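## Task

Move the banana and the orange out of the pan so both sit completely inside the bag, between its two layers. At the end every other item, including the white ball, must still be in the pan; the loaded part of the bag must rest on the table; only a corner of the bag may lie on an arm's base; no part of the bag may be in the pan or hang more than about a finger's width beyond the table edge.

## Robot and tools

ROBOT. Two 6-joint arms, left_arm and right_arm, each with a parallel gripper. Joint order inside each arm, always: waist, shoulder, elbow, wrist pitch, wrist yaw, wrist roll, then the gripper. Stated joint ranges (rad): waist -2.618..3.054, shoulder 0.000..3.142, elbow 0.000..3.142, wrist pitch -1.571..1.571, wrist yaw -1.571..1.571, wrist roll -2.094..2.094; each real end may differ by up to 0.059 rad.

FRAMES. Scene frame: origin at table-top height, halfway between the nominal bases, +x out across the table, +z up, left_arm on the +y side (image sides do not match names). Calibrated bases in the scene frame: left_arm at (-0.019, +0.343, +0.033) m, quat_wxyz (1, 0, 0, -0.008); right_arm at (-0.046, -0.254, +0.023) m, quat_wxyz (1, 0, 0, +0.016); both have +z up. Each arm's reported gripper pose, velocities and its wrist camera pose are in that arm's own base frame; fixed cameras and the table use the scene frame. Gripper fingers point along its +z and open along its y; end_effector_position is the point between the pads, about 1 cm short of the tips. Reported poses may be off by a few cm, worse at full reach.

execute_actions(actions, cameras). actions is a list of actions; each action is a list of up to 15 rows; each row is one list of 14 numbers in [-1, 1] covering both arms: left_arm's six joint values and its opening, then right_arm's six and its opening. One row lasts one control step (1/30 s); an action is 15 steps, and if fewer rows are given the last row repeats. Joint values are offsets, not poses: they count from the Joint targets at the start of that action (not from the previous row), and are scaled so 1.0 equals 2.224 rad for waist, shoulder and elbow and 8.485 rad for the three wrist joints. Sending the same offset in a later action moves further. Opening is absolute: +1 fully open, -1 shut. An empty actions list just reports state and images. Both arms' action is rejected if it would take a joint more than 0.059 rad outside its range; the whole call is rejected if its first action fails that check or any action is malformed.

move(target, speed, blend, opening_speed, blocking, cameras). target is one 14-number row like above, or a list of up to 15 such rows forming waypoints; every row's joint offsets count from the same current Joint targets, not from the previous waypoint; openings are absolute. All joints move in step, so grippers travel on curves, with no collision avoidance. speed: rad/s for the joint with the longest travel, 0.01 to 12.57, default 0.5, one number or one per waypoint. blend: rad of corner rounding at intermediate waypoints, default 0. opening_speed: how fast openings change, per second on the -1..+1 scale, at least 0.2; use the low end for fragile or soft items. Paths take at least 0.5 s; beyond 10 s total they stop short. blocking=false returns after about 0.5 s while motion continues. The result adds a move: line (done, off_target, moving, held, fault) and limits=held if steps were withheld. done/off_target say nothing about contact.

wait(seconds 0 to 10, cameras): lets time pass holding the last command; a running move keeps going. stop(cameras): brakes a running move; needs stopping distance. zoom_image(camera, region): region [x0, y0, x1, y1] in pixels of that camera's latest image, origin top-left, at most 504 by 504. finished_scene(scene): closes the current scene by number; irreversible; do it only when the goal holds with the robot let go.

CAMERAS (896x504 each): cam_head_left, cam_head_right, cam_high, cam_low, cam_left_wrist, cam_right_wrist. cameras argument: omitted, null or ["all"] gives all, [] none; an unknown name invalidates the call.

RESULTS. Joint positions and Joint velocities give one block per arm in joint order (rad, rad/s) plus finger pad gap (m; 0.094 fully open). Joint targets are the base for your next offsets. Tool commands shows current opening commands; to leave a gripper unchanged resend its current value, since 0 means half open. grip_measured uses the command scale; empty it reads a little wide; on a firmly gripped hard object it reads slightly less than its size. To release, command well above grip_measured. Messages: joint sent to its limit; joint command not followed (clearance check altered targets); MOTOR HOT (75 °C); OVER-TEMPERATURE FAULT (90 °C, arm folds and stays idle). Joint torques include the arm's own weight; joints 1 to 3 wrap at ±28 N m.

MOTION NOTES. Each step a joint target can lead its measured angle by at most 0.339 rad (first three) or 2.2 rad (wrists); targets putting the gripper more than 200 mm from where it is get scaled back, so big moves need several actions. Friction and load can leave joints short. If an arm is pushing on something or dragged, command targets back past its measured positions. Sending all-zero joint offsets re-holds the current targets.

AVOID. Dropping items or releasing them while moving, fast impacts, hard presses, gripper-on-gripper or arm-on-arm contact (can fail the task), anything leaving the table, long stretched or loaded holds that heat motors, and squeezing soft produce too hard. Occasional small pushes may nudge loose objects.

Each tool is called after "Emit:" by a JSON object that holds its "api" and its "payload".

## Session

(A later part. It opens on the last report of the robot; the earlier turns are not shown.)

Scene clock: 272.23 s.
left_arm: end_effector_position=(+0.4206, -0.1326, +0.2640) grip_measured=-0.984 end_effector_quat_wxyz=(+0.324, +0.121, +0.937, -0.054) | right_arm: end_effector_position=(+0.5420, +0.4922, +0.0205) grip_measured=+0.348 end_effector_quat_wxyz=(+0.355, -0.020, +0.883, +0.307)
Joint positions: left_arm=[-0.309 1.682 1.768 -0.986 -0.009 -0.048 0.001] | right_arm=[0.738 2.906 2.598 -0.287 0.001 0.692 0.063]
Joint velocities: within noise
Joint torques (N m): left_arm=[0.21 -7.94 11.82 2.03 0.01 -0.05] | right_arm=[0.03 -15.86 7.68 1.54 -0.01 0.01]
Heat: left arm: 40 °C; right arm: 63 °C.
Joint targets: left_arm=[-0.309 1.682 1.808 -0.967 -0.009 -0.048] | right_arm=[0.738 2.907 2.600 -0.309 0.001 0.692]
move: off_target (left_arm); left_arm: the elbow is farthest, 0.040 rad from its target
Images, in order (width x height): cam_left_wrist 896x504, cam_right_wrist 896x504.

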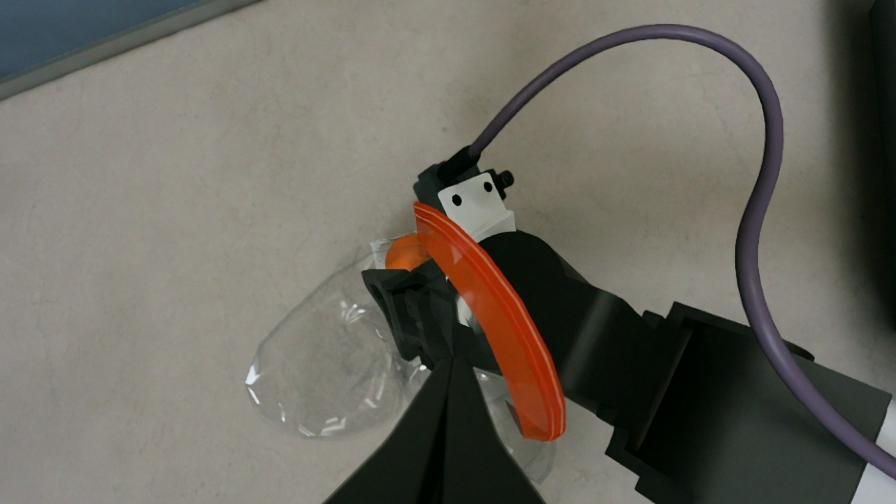

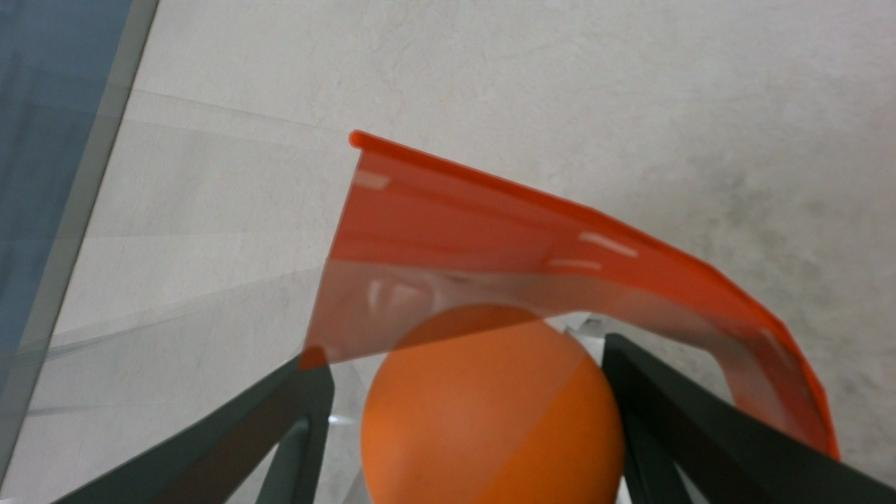

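Emit:
{"api": "move", "payload": {"target": [0,0,0,0,0,0,-1,0,-0.110,-0.140,0.0087,0,0,0.4], "speed": 0.3, "cameras": ["cam_left_wrist","cam_right_wrist","cam_low"]}}

Emit:
{"api": "zoom_image", "payload": {"camera": "cam_low", "region": [330, 200, 540, 380]}}

Scene clock: 273.90 s.
left_arm: end_effector_position=(+0.4210, -0.1328, +0.2669) grip_measured=-0.984 end_effector_quat_wxyz=(+0.327, +0.121, +0.936, -0.055) | right_arm: end_effector_position=(+0.5203, +0.4724, +0.0239) grip_measured=+0.399 end_effector_quat_wxyz=(+0.331, -0.020, +0.899, +0.287)
Joint positions: left_arm=[-0.309 1.683 1.778 -0.991 -0.009 -0.048 0.001] | right_arm=[0.738 2.721 2.297 -0.239 0.001 0.692 0.066]
Joint velocities: within noise
Joint torques (N m): left_arm=[0.23 -7.97 10.84 2.07 0 -0.05] | right_arm=[0.03 -20.45 6.63 1.75 0 0.01]
Heat: left arm: 40 °C; right arm: 64 °C.
Joint targets: left_arm=[-0.309 1.681 1.808 -0.967 -0.009 -0.048] | right_arm=[0.738 2.662 2.289 -0.235 0.001 0.692]
move: off_target (right_arm); right_arm: the shoulder is farthest, 0.059 rad from its target
Images, in order (width x height): cam_low 896x504, cam_left_wrist 896x504, cam_right_wrist 896x504.

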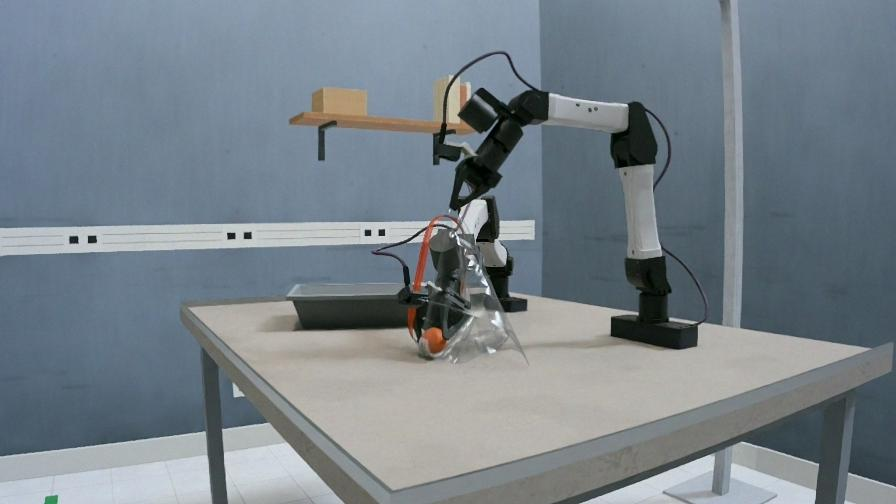

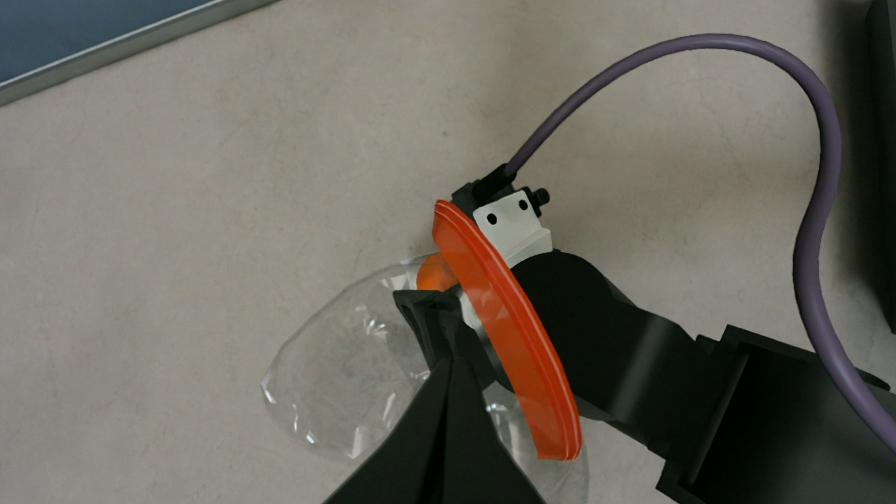

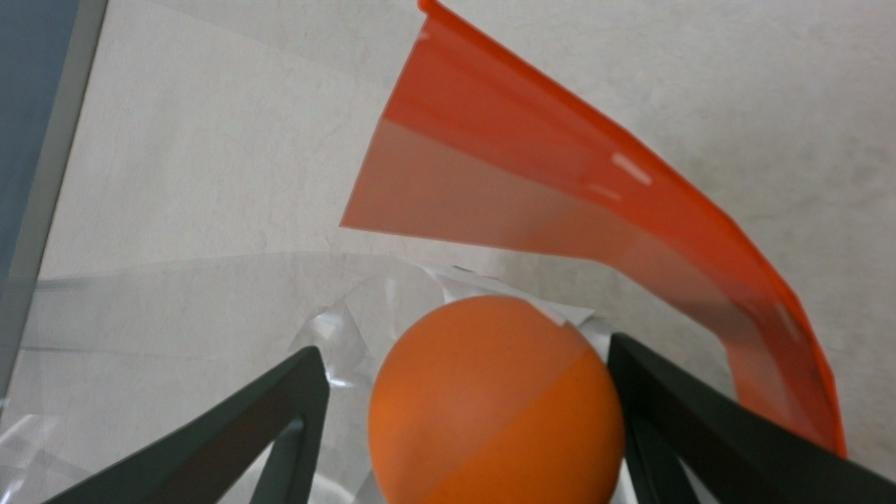

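Scaled by 2.400 from the camera's 896x504 image, which has a finer 1280x720 frame.

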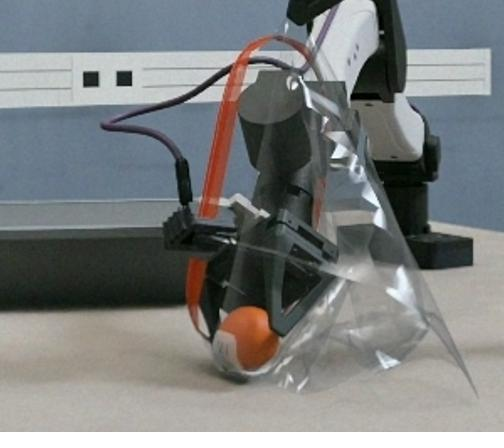

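Emit:
{"api": "move", "payload": {"target": [0,0,0,0,0,0,-1,0,-0.064,-0.118,0.012,0,0,0.45], "speed": 0.25, "cameras": ["cam_left_wrist","cam_right_wrist","cam_low"]}}

Emit:
{"api": "zoom_image", "payload": {"camera": "cam_low", "region": [330, 200, 540, 380]}}

Scene clock: 275.77 s.
left_arm: end_effector_position=(+0.4210, -0.1328, +0.2669) grip_measured=-0.984 end_effector_quat_wxyz=(+0.327, +0.121, +0.936, -0.055) | right_arm: end_effector_position=(+0.4995, +0.4536, +0.0241) grip_measured=+0.448 end_effector_quat_wxyz=(+0.325, -0.020, +0.903, +0.281)
Joint positions: left_arm=[-0.309 1.683 1.778 -0.991 -0.009 -0.048 0.001] | right_arm=[0.738 2.578 2.034 -0.139 0.001 0.692 0.068]
Joint velocities: within noise
Joint torques (N m): left_arm=[0.13 -7.99 10.82 2.06 0 -0.05] | right_arm=[0.03 -19.6 6.45 1.68 0 0.01]
Heat: left arm: 40 °C; right arm: 66 °C.
Joint targets: left_arm=[-0.309 1.681 1.808 -0.967 -0.009 -0.048] | right_arm=[0.738 2.520 2.027 -0.133 0.001 0.692]
move: off_target (right_arm); right_arm: the shoulder is farthest, 0.058 rad from its target
Images, in order (width x height): cam_low 896x504, cam_left_wrist 896x504, cam_right_wrist 896x504.

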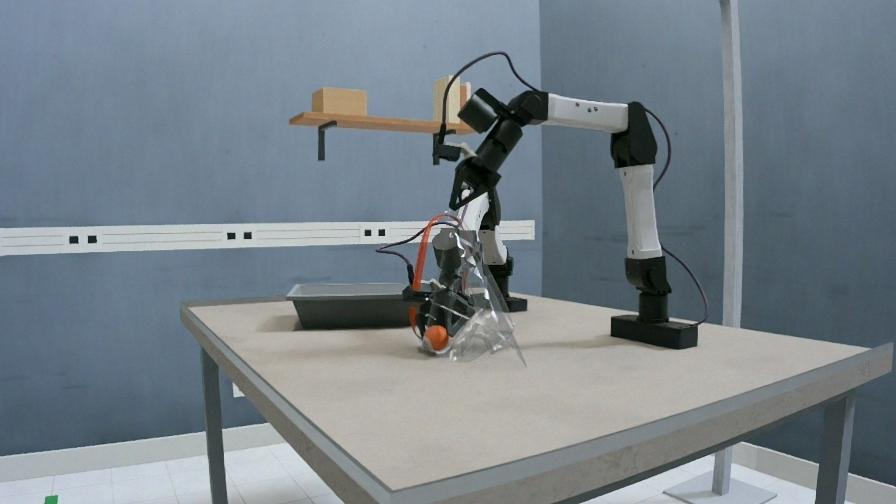

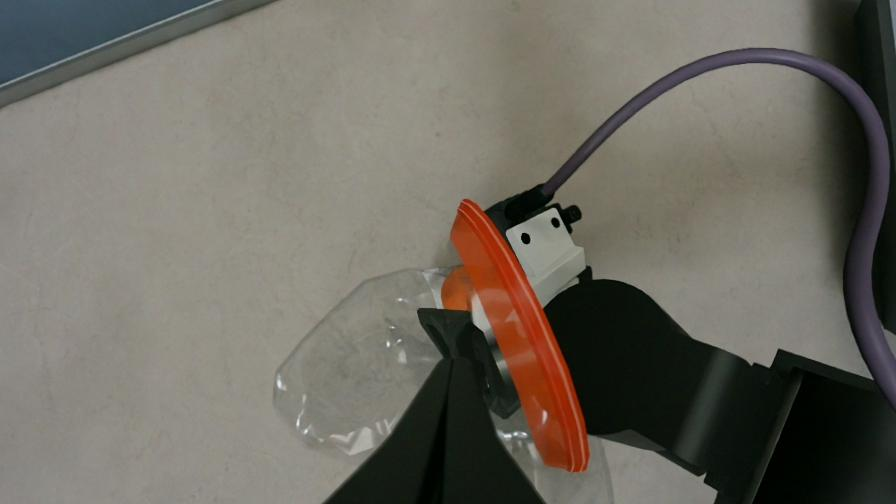

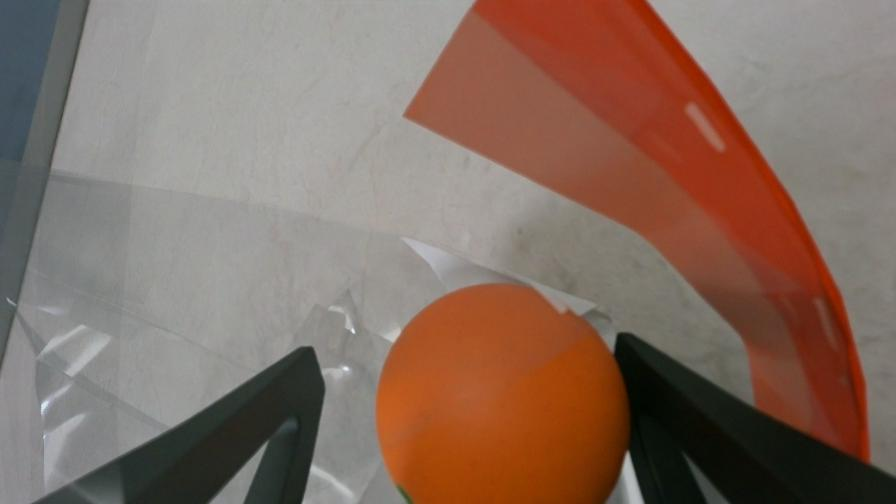

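Scaled by 2.400 from the camera's 896x504 image, which has a finer 1280x720 frame.

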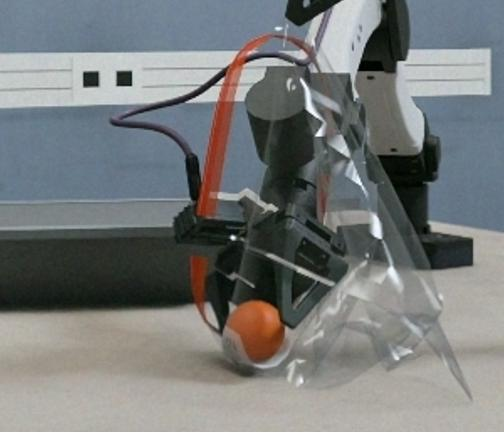

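Emit:
{"api": "move", "payload": {"target": [0,0,0,0,0,0,-1,0,-0.02,0,0,0,-0.07,0.5], "speed": 0.5, "cameras": ["cam_left_wrist","cam_right_wrist","cam_low"]}}

Emit:
{"api": "zoom_image", "payload": {"camera": "cam_low", "region": [330, 200, 540, 380]}}

Scene clock: 278.10 s.
left_arm: end_effector_position=(+0.4233, -0.1335, +0.2704) grip_measured=-0.984 end_effector_quat_wxyz=(+0.334, +0.121, +0.933, -0.056) | right_arm: end_effector_position=(+0.5017, +0.4556, +0.0486) grip_measured=+0.499 end_effector_quat_wxyz=(+0.408, -0.277, +0.851, +0.183)
Joint positions: left_arm=[-0.309 1.683 1.783 -0.981 -0.009 -0.048 0.001] | right_arm=[0.738 2.541 2.034 -0.138 0.001 0.107 0.07]
Joint velocities: within noise
Joint torques (N m): left_arm=[0.2 -8.05 10.39 1.99 0 -0.05] | right_arm=[-0.1 -20.16 6.58 1.77 -0.02 -0.02]
Heat: left arm: 40 °C; right arm: 68 °C.
Joint targets: left_arm=[-0.309 1.681 1.808 -0.967 -0.009 -0.048] | right_arm=[0.738 2.475 2.027 -0.133 0.001 0.098]
move: off_target (right_arm); right_arm: the shoulder is farthest, 0.065 rad from its target
Images, in order (width x height): cam_low 896x504, cam_left_wrist 896x504, cam_right_wrist 896x504.

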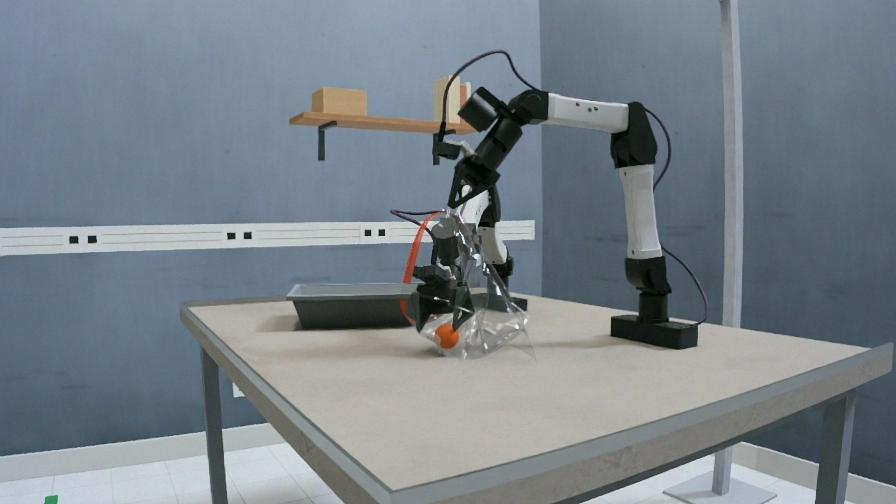

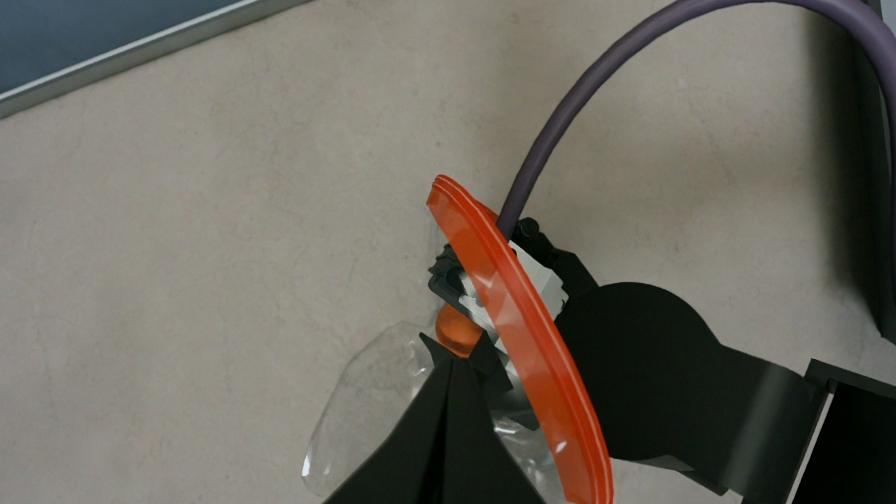

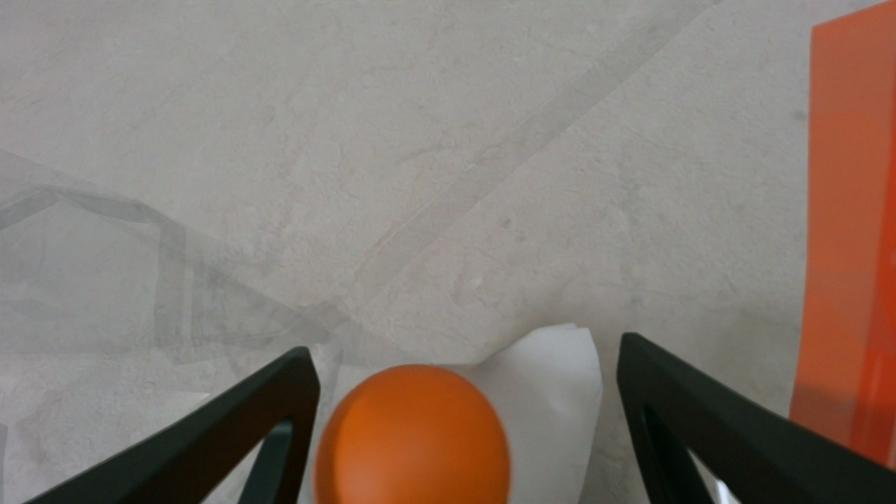

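Scaled by 2.400 from the camera's 896x504 image, which has a finer 1280x720 frame.

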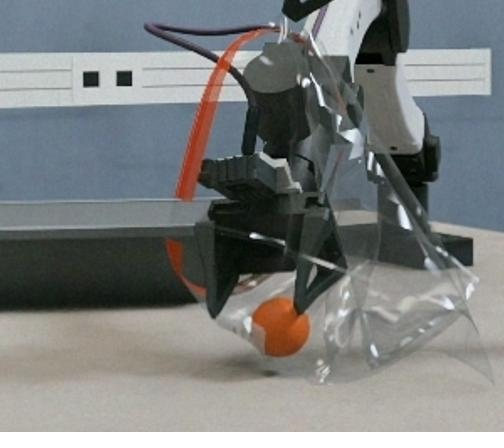

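Emit:
{"api": "move", "payload": {"target": [0,0,0,0,0,0,-1,0,-0.202,-0.219,0.0149,0,0,0.5], "speed": 0.3, "cameras": ["cam_left_wrist","cam_right_wrist","cam_low"]}}

Emit:
{"api": "zoom_image", "payload": {"camera": "cam_low", "region": [330, 200, 540, 380]}}

Scene clock: 280.60 s.
left_arm: end_effector_position=(+0.4239, -0.1337, +0.2709) grip_measured=-0.984 end_effector_quat_wxyz=(+0.335, +0.121, +0.933, -0.056) | right_arm: end_effector_position=(+0.4426, +0.4019, +0.1414) grip_measured=+0.499 end_effector_quat_wxyz=(+0.442, -0.272, +0.832, +0.198)
Joint positions: left_arm=[-0.309 1.683 1.783 -0.977 -0.009 -0.048 0.001] | right_arm=[0.738 2.077 1.544 -0.027 0.001 0.106 0.07]
Joint velocities: within noise
Joint torques (N m): left_arm=[0.25 -8.03 10.35 1.95 0 -0.05] | right_arm=[0.02 -15.97 6.84 2 -0.02 -0.05]
Heat: left arm: 40 °C; right arm: 69 °C.
Joint targets: left_arm=[-0.309 1.681 1.808 -0.966 -0.009 -0.048] | right_arm=[0.738 2.026 1.539 -0.007 0.001 0.098]
move: off_target (right_arm); right_arm: the shoulder is farthest, 0.051 rad from its target
Images, in order (width x height): cam_low 896x504, cam_left_wrist 896x504, cam_right_wrist 896x504.

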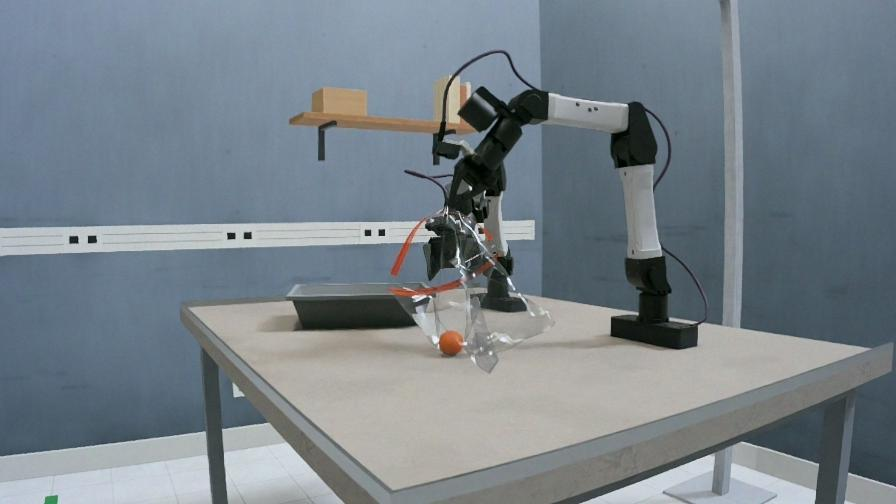

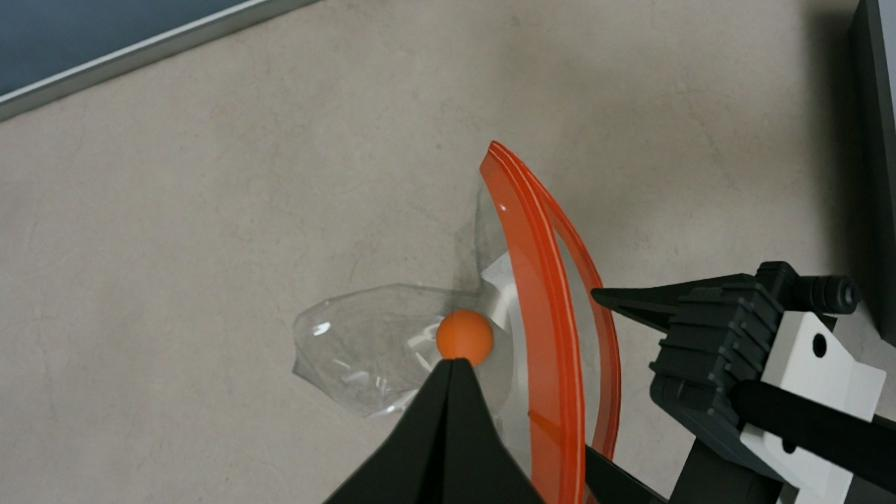

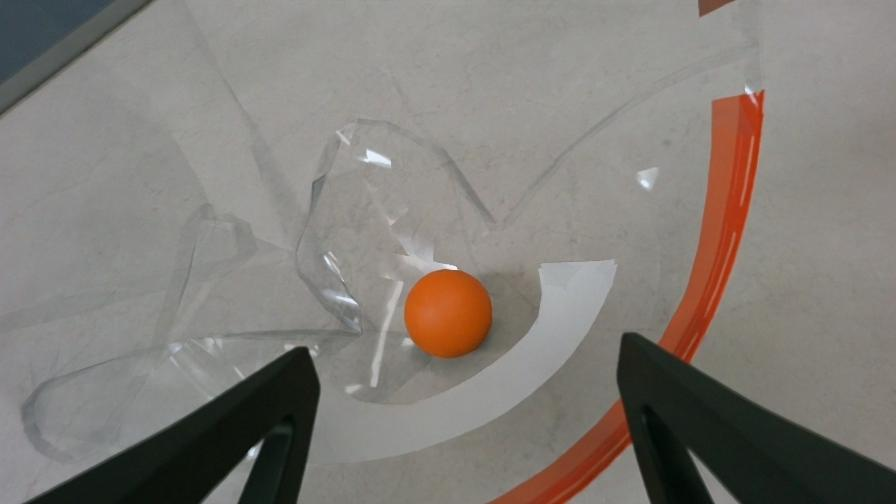

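Scaled by 2.400 from the camera's 896x504 image, which has a finer 1280x720 frame.

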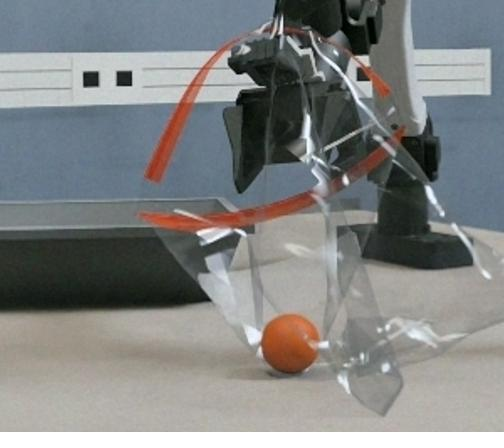

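Emit:
{"api": "move", "payload": {"target": [[0,0,0,0,0,0,-1,0,-0.1376,-0.0535,-0.0304,0,0,0.5],[0,0,0,0,0,0,-1,-0.062,-0.1915,-0.1524,0.0126,0,-0.0115,0.5],[0,0,0,0,0,0,-1,-0.2878,-0.1915,-0.1,-0.08,0,-0.0115,0.5],[0,0,0,0,0,0,-1,-0.2878,-0.005,0.2334,-0.1643,0,-0.0115,0.5]], "speed": 0.7, "blend": [0.05,0.1,0.1,0]}}

Emit:
{"api": "zoom_image", "payload": {"camera": "cam_low", "region": [330, 200, 540, 380]}}

Scene clock: 285.10 s.
left_arm: end_effector_position=(+0.4240, -0.1337, +0.2710) grip_measured=-0.984 end_effector_quat_wxyz=(+0.335, +0.121, +0.933, -0.056) | right_arm: end_effector_position=(+0.4210, +0.0430, +0.1799) grip_measured=+0.499 end_effector_quat_wxyz=(+0.102, -0.047, +0.994, +0.005)
Joint positions: left_arm=[-0.309 1.683 1.783 -0.977 -0.009 -0.048 0.001] | right_arm=[0.102 2.002 2.032 -1.397 0.001 0.008 0.07]
Joint velocities: within noise
Joint torques (N m): left_arm=[0.21 -8.03 10.36 1.94 0 -0.04] | right_arm=[-0.42 -8.73 8.75 0.62 -0.02 -0.03]
Heat: left arm: 40 °C; right arm: 67 °C.
Joint targets: left_arm=[-0.309 1.681 1.808 -0.967 -0.009 -0.048] | right_arm=[0.097 2.015 2.059 -1.401 0.001 0.000]
move: done

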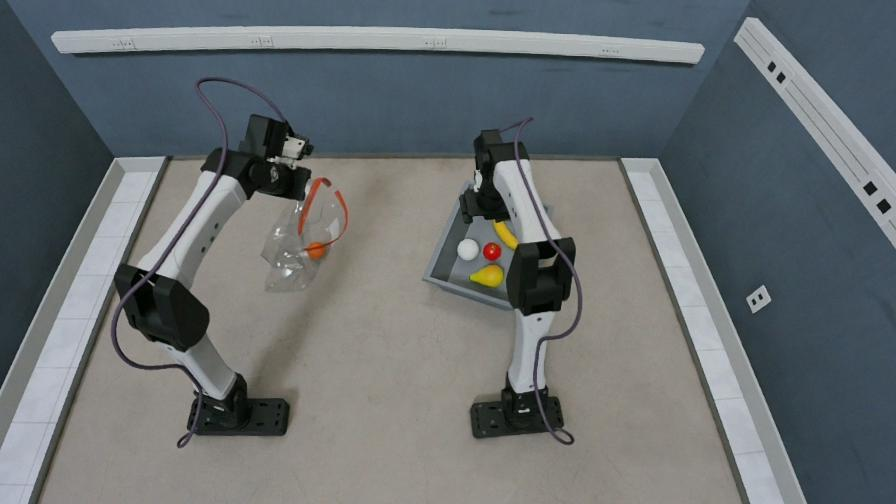

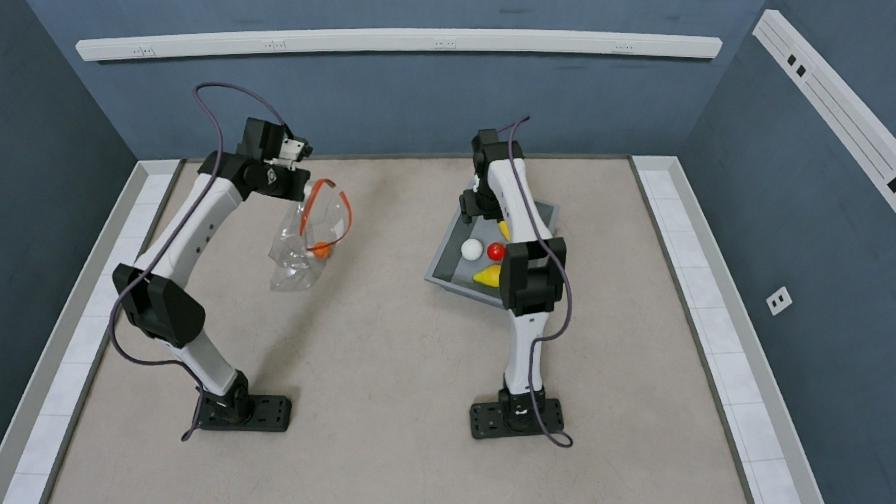

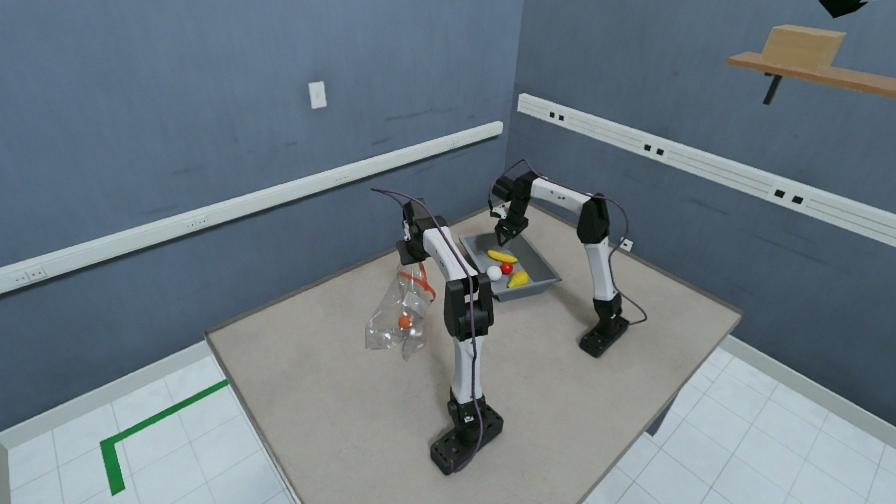

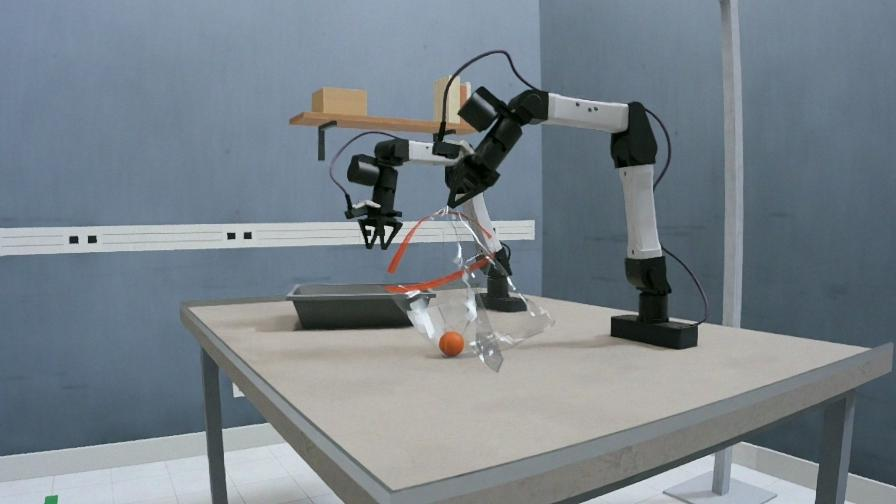

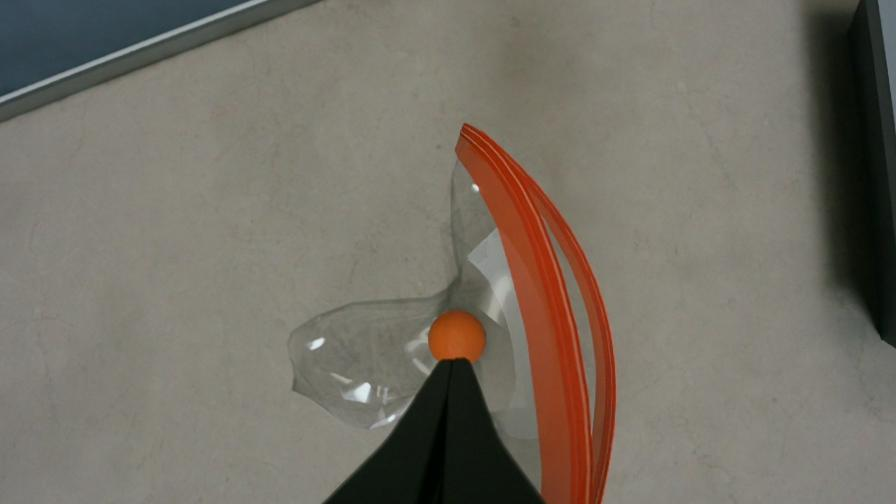

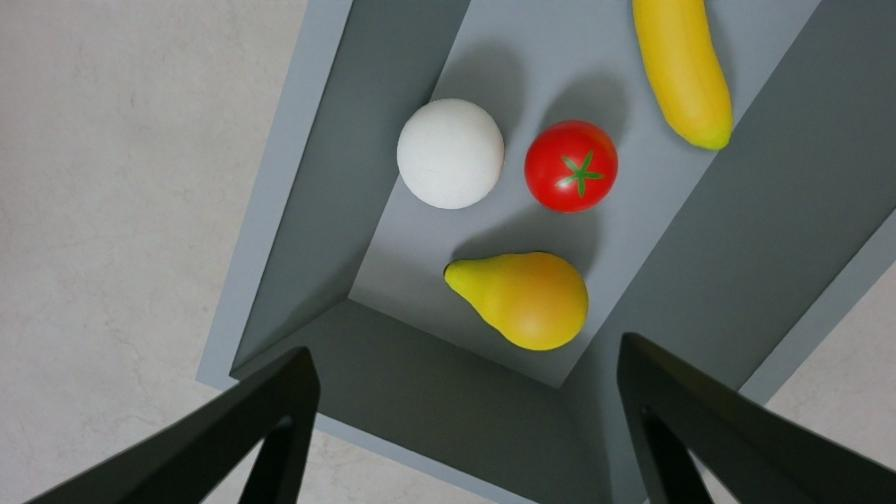

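Scaled by 2.400 from the camera's 896x504 image, which has a finer 1280x720 frame.

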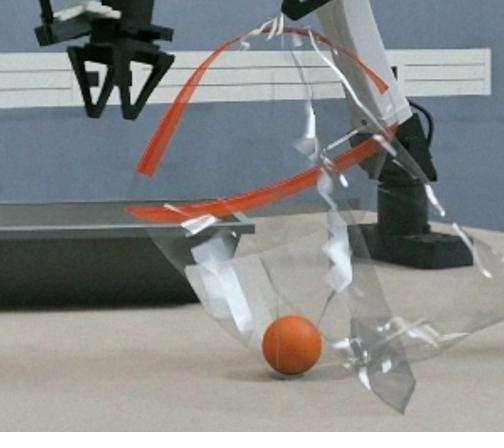

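Emit:
{"api": "move", "payload": {"target": [0,0,0,0,0,0,-1,-0.111,0.0567,0.0054,0.0318,0,-0.053,0.5], "speed": 0.5, "cameras": ["cam_right_wrist"]}}

Scene clock: 287.30 s.
left_arm: end_effector_position=(+0.4240, -0.1337, +0.2710) grip_measured=-0.984 end_effector_quat_wxyz=(+0.335, +0.121, +0.933, -0.056) | right_arm: end_effector_position=(+0.4851, -0.0736, +0.1435) grip_measured=+0.499 end_effector_quat_wxyz=(+0.160, -0.143, +0.975, -0.049)
Joint positions: left_arm=[-0.309 1.683 1.783 -0.977 -0.009 -0.048 0.001] | right_arm=[-0.151 2.13 2.043 -1.146 0 -0.441 0.07]
Joint velocities: within noise
Joint torques (N m): left_arm=[0.21 -8.02 10.37 1.94 0.01 -0.05] | right_arm=[0.13 -10.29 9.31 1.06 -0.04 0.02]
Heat: left arm: 40 °C; right arm: 66 °C.
Joint targets: left_arm=[-0.309 1.681 1.808 -0.967 -0.009 -0.048] | right_arm=[-0.150 2.141 2.071 -1.131 0.001 -0.449]
move: done
Images, in order (width x height): cam_right_wrist 896x504.

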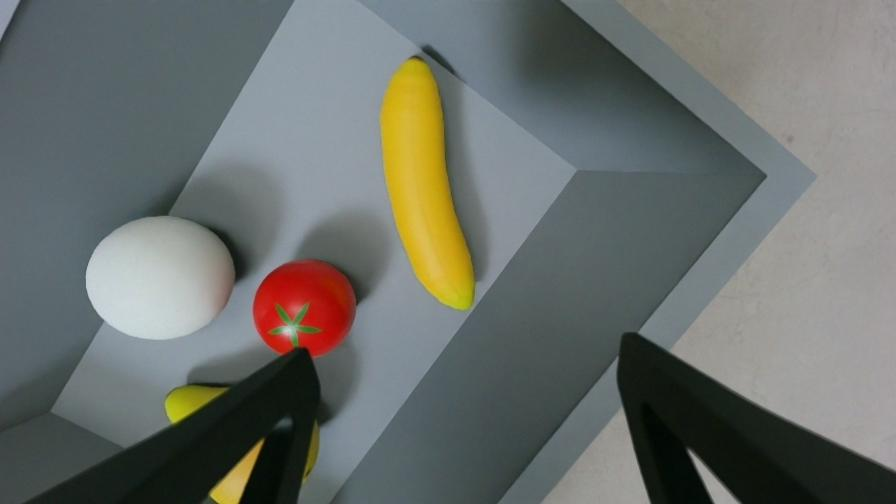

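Emit:
{"api": "move", "payload": {"target": [0,0,0,0,0,0,-1,0.0166,0.1322,0.09,-0.0166,0,0.003,0.3], "speed": 0.5, "cameras": ["cam_right_wrist"]}}

Scene clock: 292.87 s.
left_arm: end_effector_position=(+0.4240, -0.1337, +0.2710) grip_measured=-0.984 end_effector_quat_wxyz=(+0.335, +0.121, +0.933, -0.056) | right_arm: end_effector_position=(+0.4977, -0.0585, +0.0565) grip_measured=+0.301 end_effector_quat_wxyz=(+0.058, -0.156, +0.986, -0.016)
Joint positions: left_arm=[-0.309 1.683 1.783 -0.977 -0.009 -0.048 0.001] | right_arm=[-0.117 2.428 2.245 -1.267 0 -0.432 0.061]
Joint velocities: within noise
Joint torques (N m): left_arm=[0.21 -8.03 10.39 1.95 0 -0.05] | right_arm=[0.55 -12.34 8.77 0.45 -0.04 0.09]
Heat: left arm: 41 °C; right arm: 65 °C.
Joint targets: left_arm=[-0.309 1.681 1.808 -0.967 -0.009 -0.048] | right_arm=[-0.113 2.435 2.271 -1.272 0.001 -0.424]
move: done
Images, in order (width x height): cam_right_wrist 896x504.

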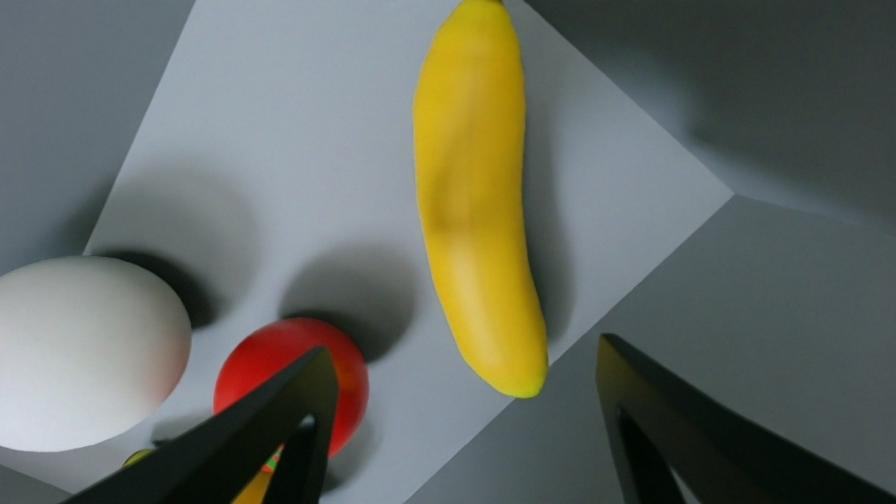

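Emit:
{"api": "move", "payload": {"target": [[0,0,0,0,0,0,-1,-0.003,0.1304,0.2104,-0.021,0,0,0.3],[0,0,0,0,0,0,-1,-0.003,0.1497,0.1632,-0.0068,0,0,0.3]], "speed": 0.35, "blend": [0.04,0], "cameras": ["cam_right_wrist","cam_head_left"]}}

Scene clock: 295.63 s.
left_arm: end_effector_position=(+0.4240, -0.1337, +0.2710) grip_measured=-0.984 end_effector_quat_wxyz=(+0.335, +0.121, +0.933, -0.056) | right_arm: end_effector_position=(+0.5427, -0.0639, +0.0076) grip_measured=+0.301 end_effector_quat_wxyz=(+0.066, -0.155, +0.986, -0.018)
Joint positions: left_arm=[-0.309 1.683 1.783 -0.977 -0.009 -0.048 0.001] | right_arm=[-0.118 2.743 2.642 -1.334 -0.002 -0.429 0.061]
Joint velocities: within noise
Joint torques (N m): left_arm=[0.21 -8.03 10.32 1.95 0.01 -0.05] | right_arm=[-0.13 -12.16 5.52 0.59 -0.02 0.1]
Heat: left arm: 41 °C; right arm: 65 °C.
Joint targets: left_arm=[-0.309 1.681 1.808 -0.967 -0.009 -0.048] | right_arm=[-0.119 2.768 2.634 -1.329 0.001 -0.424]
move: done
Images, in order (width x height): cam_head_left 896x504, cam_right_wrist 896x504.

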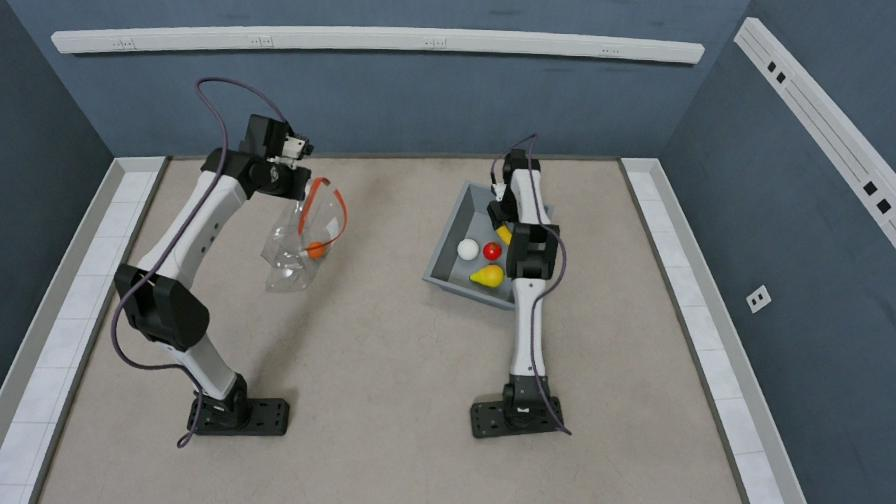

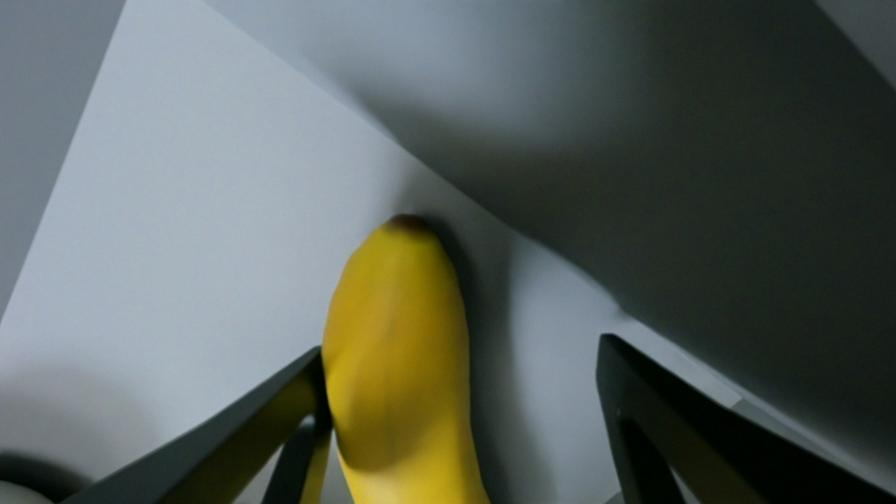

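Emit:
{"api": "move", "payload": {"target": [0,0,0,0,0,0,-1,0.0117,0.002,0,0,0,0,0.3], "speed": 0.3, "cameras": ["cam_right_wrist"]}}

Scene clock: 296.57 s.
left_arm: end_effector_position=(+0.4240, -0.1337, +0.2710) grip_measured=-0.984 end_effector_quat_wxyz=(+0.335, +0.121, +0.933, -0.056) | right_arm: end_effector_position=(+0.5455, -0.0556, +0.0071) grip_measured=+0.301 end_effector_quat_wxyz=(+0.069, -0.161, +0.984, -0.018)
Joint positions: left_arm=[-0.309 1.683 1.783 -0.977 -0.009 -0.048 0.001] | right_arm=[-0.102 2.744 2.642 -1.326 -0.002 -0.427 0.061]
Joint velocities: within noise
Joint torques (N m): left_arm=[0.2 -8.01 10.37 1.95 0 -0.04] | right_arm=[0.85 -11.88 5.53 0.53 -0.02 0.09]
Heat: left arm: 41 °C; right arm: 65 °C.
Joint targets: left_arm=[-0.309 1.681 1.808 -0.967 -0.009 -0.048] | right_arm=[-0.093 2.772 2.634 -1.329 0.001 -0.424]
move: done
Images, in order (width x height): cam_right_wrist 896x504.

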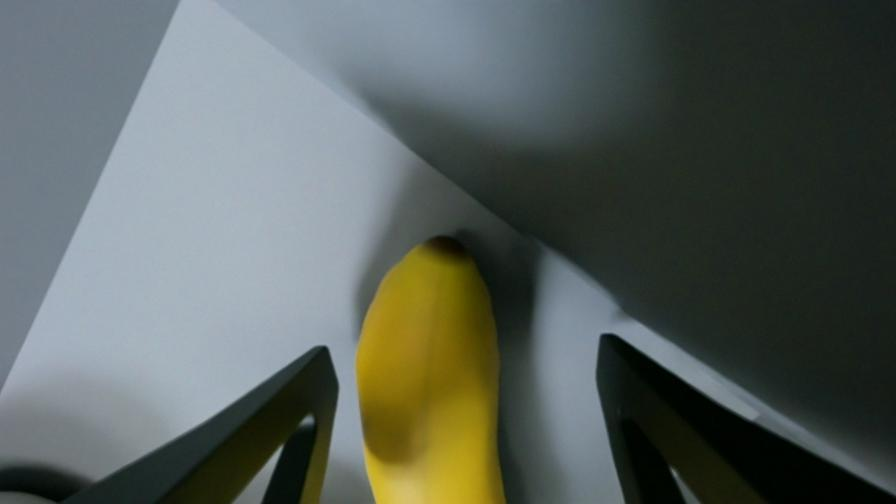

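Emit:
{"api": "move", "payload": {"target": [[0,0,0,0,0,0,-1,0.0054,0.016,0,0,0,0,0.3],[0,0,0,0,0,0,-1,0.0054,0.016,0,0,0,0,-0.52]], "speed": 0.3, "opening_speed": 0.5, "cameras": ["cam_right_wrist","cam_head_left"]}}

Scene clock: 299.60 s.
left_arm: end_effector_position=(+0.4240, -0.1337, +0.2710) grip_measured=-0.984 end_effector_quat_wxyz=(+0.335, +0.121, +0.933, -0.056) | right_arm: end_effector_position=(+0.5504, -0.0536, +0.0045) grip_measured=-0.478 end_effector_quat_wxyz=(+0.077, -0.163, +0.984, -0.020)
Joint positions: left_arm=[-0.309 1.683 1.783 -0.977 -0.009 -0.048 0.001] | right_arm=[-0.098 2.751 2.642 -1.304 -0.002 -0.425 0.025]
Joint velocities: within noise
Joint torques (N m): left_arm=[0.24 -8.02 10.4 1.93 0 -0.05] | right_arm=[1.58 -9.37 5.55 0.34 -0.03 0.06]
Heat: left arm: 41 °C; right arm: 63 °C.
Joint targets: left_arm=[-0.309 1.681 1.808 -0.967 -0.009 -0.048] | right_arm=[-0.081 2.808 2.634 -1.329 0.001 -0.424]
move: off_target (right_arm); target 2's new numbers were sent with right_arm's shoulder 0.057 rad from that target; right_arm: the shoulder is farthest, 0.057 rad from its target
Images, in order (width x height): cam_head_left 896x504, cam_right_wrist 896x504.

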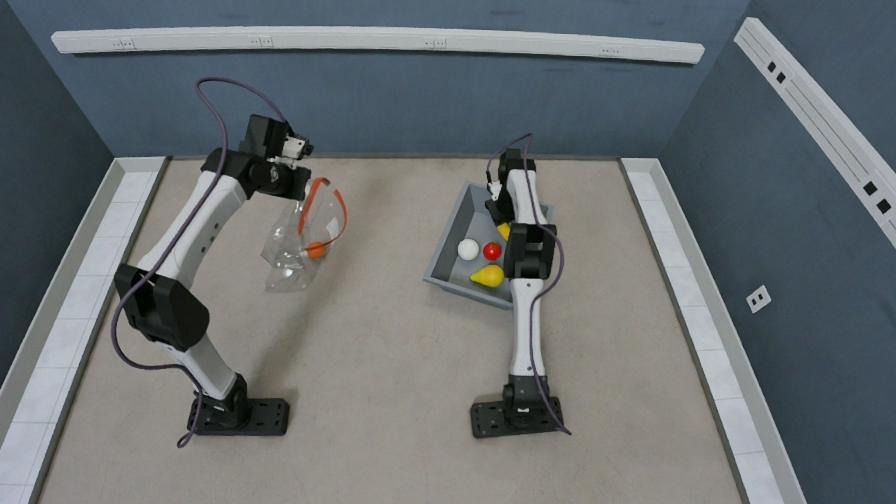

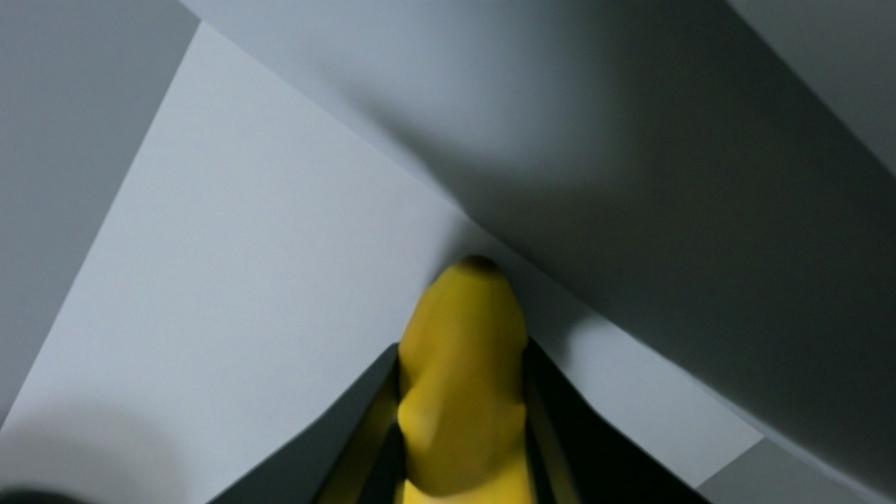

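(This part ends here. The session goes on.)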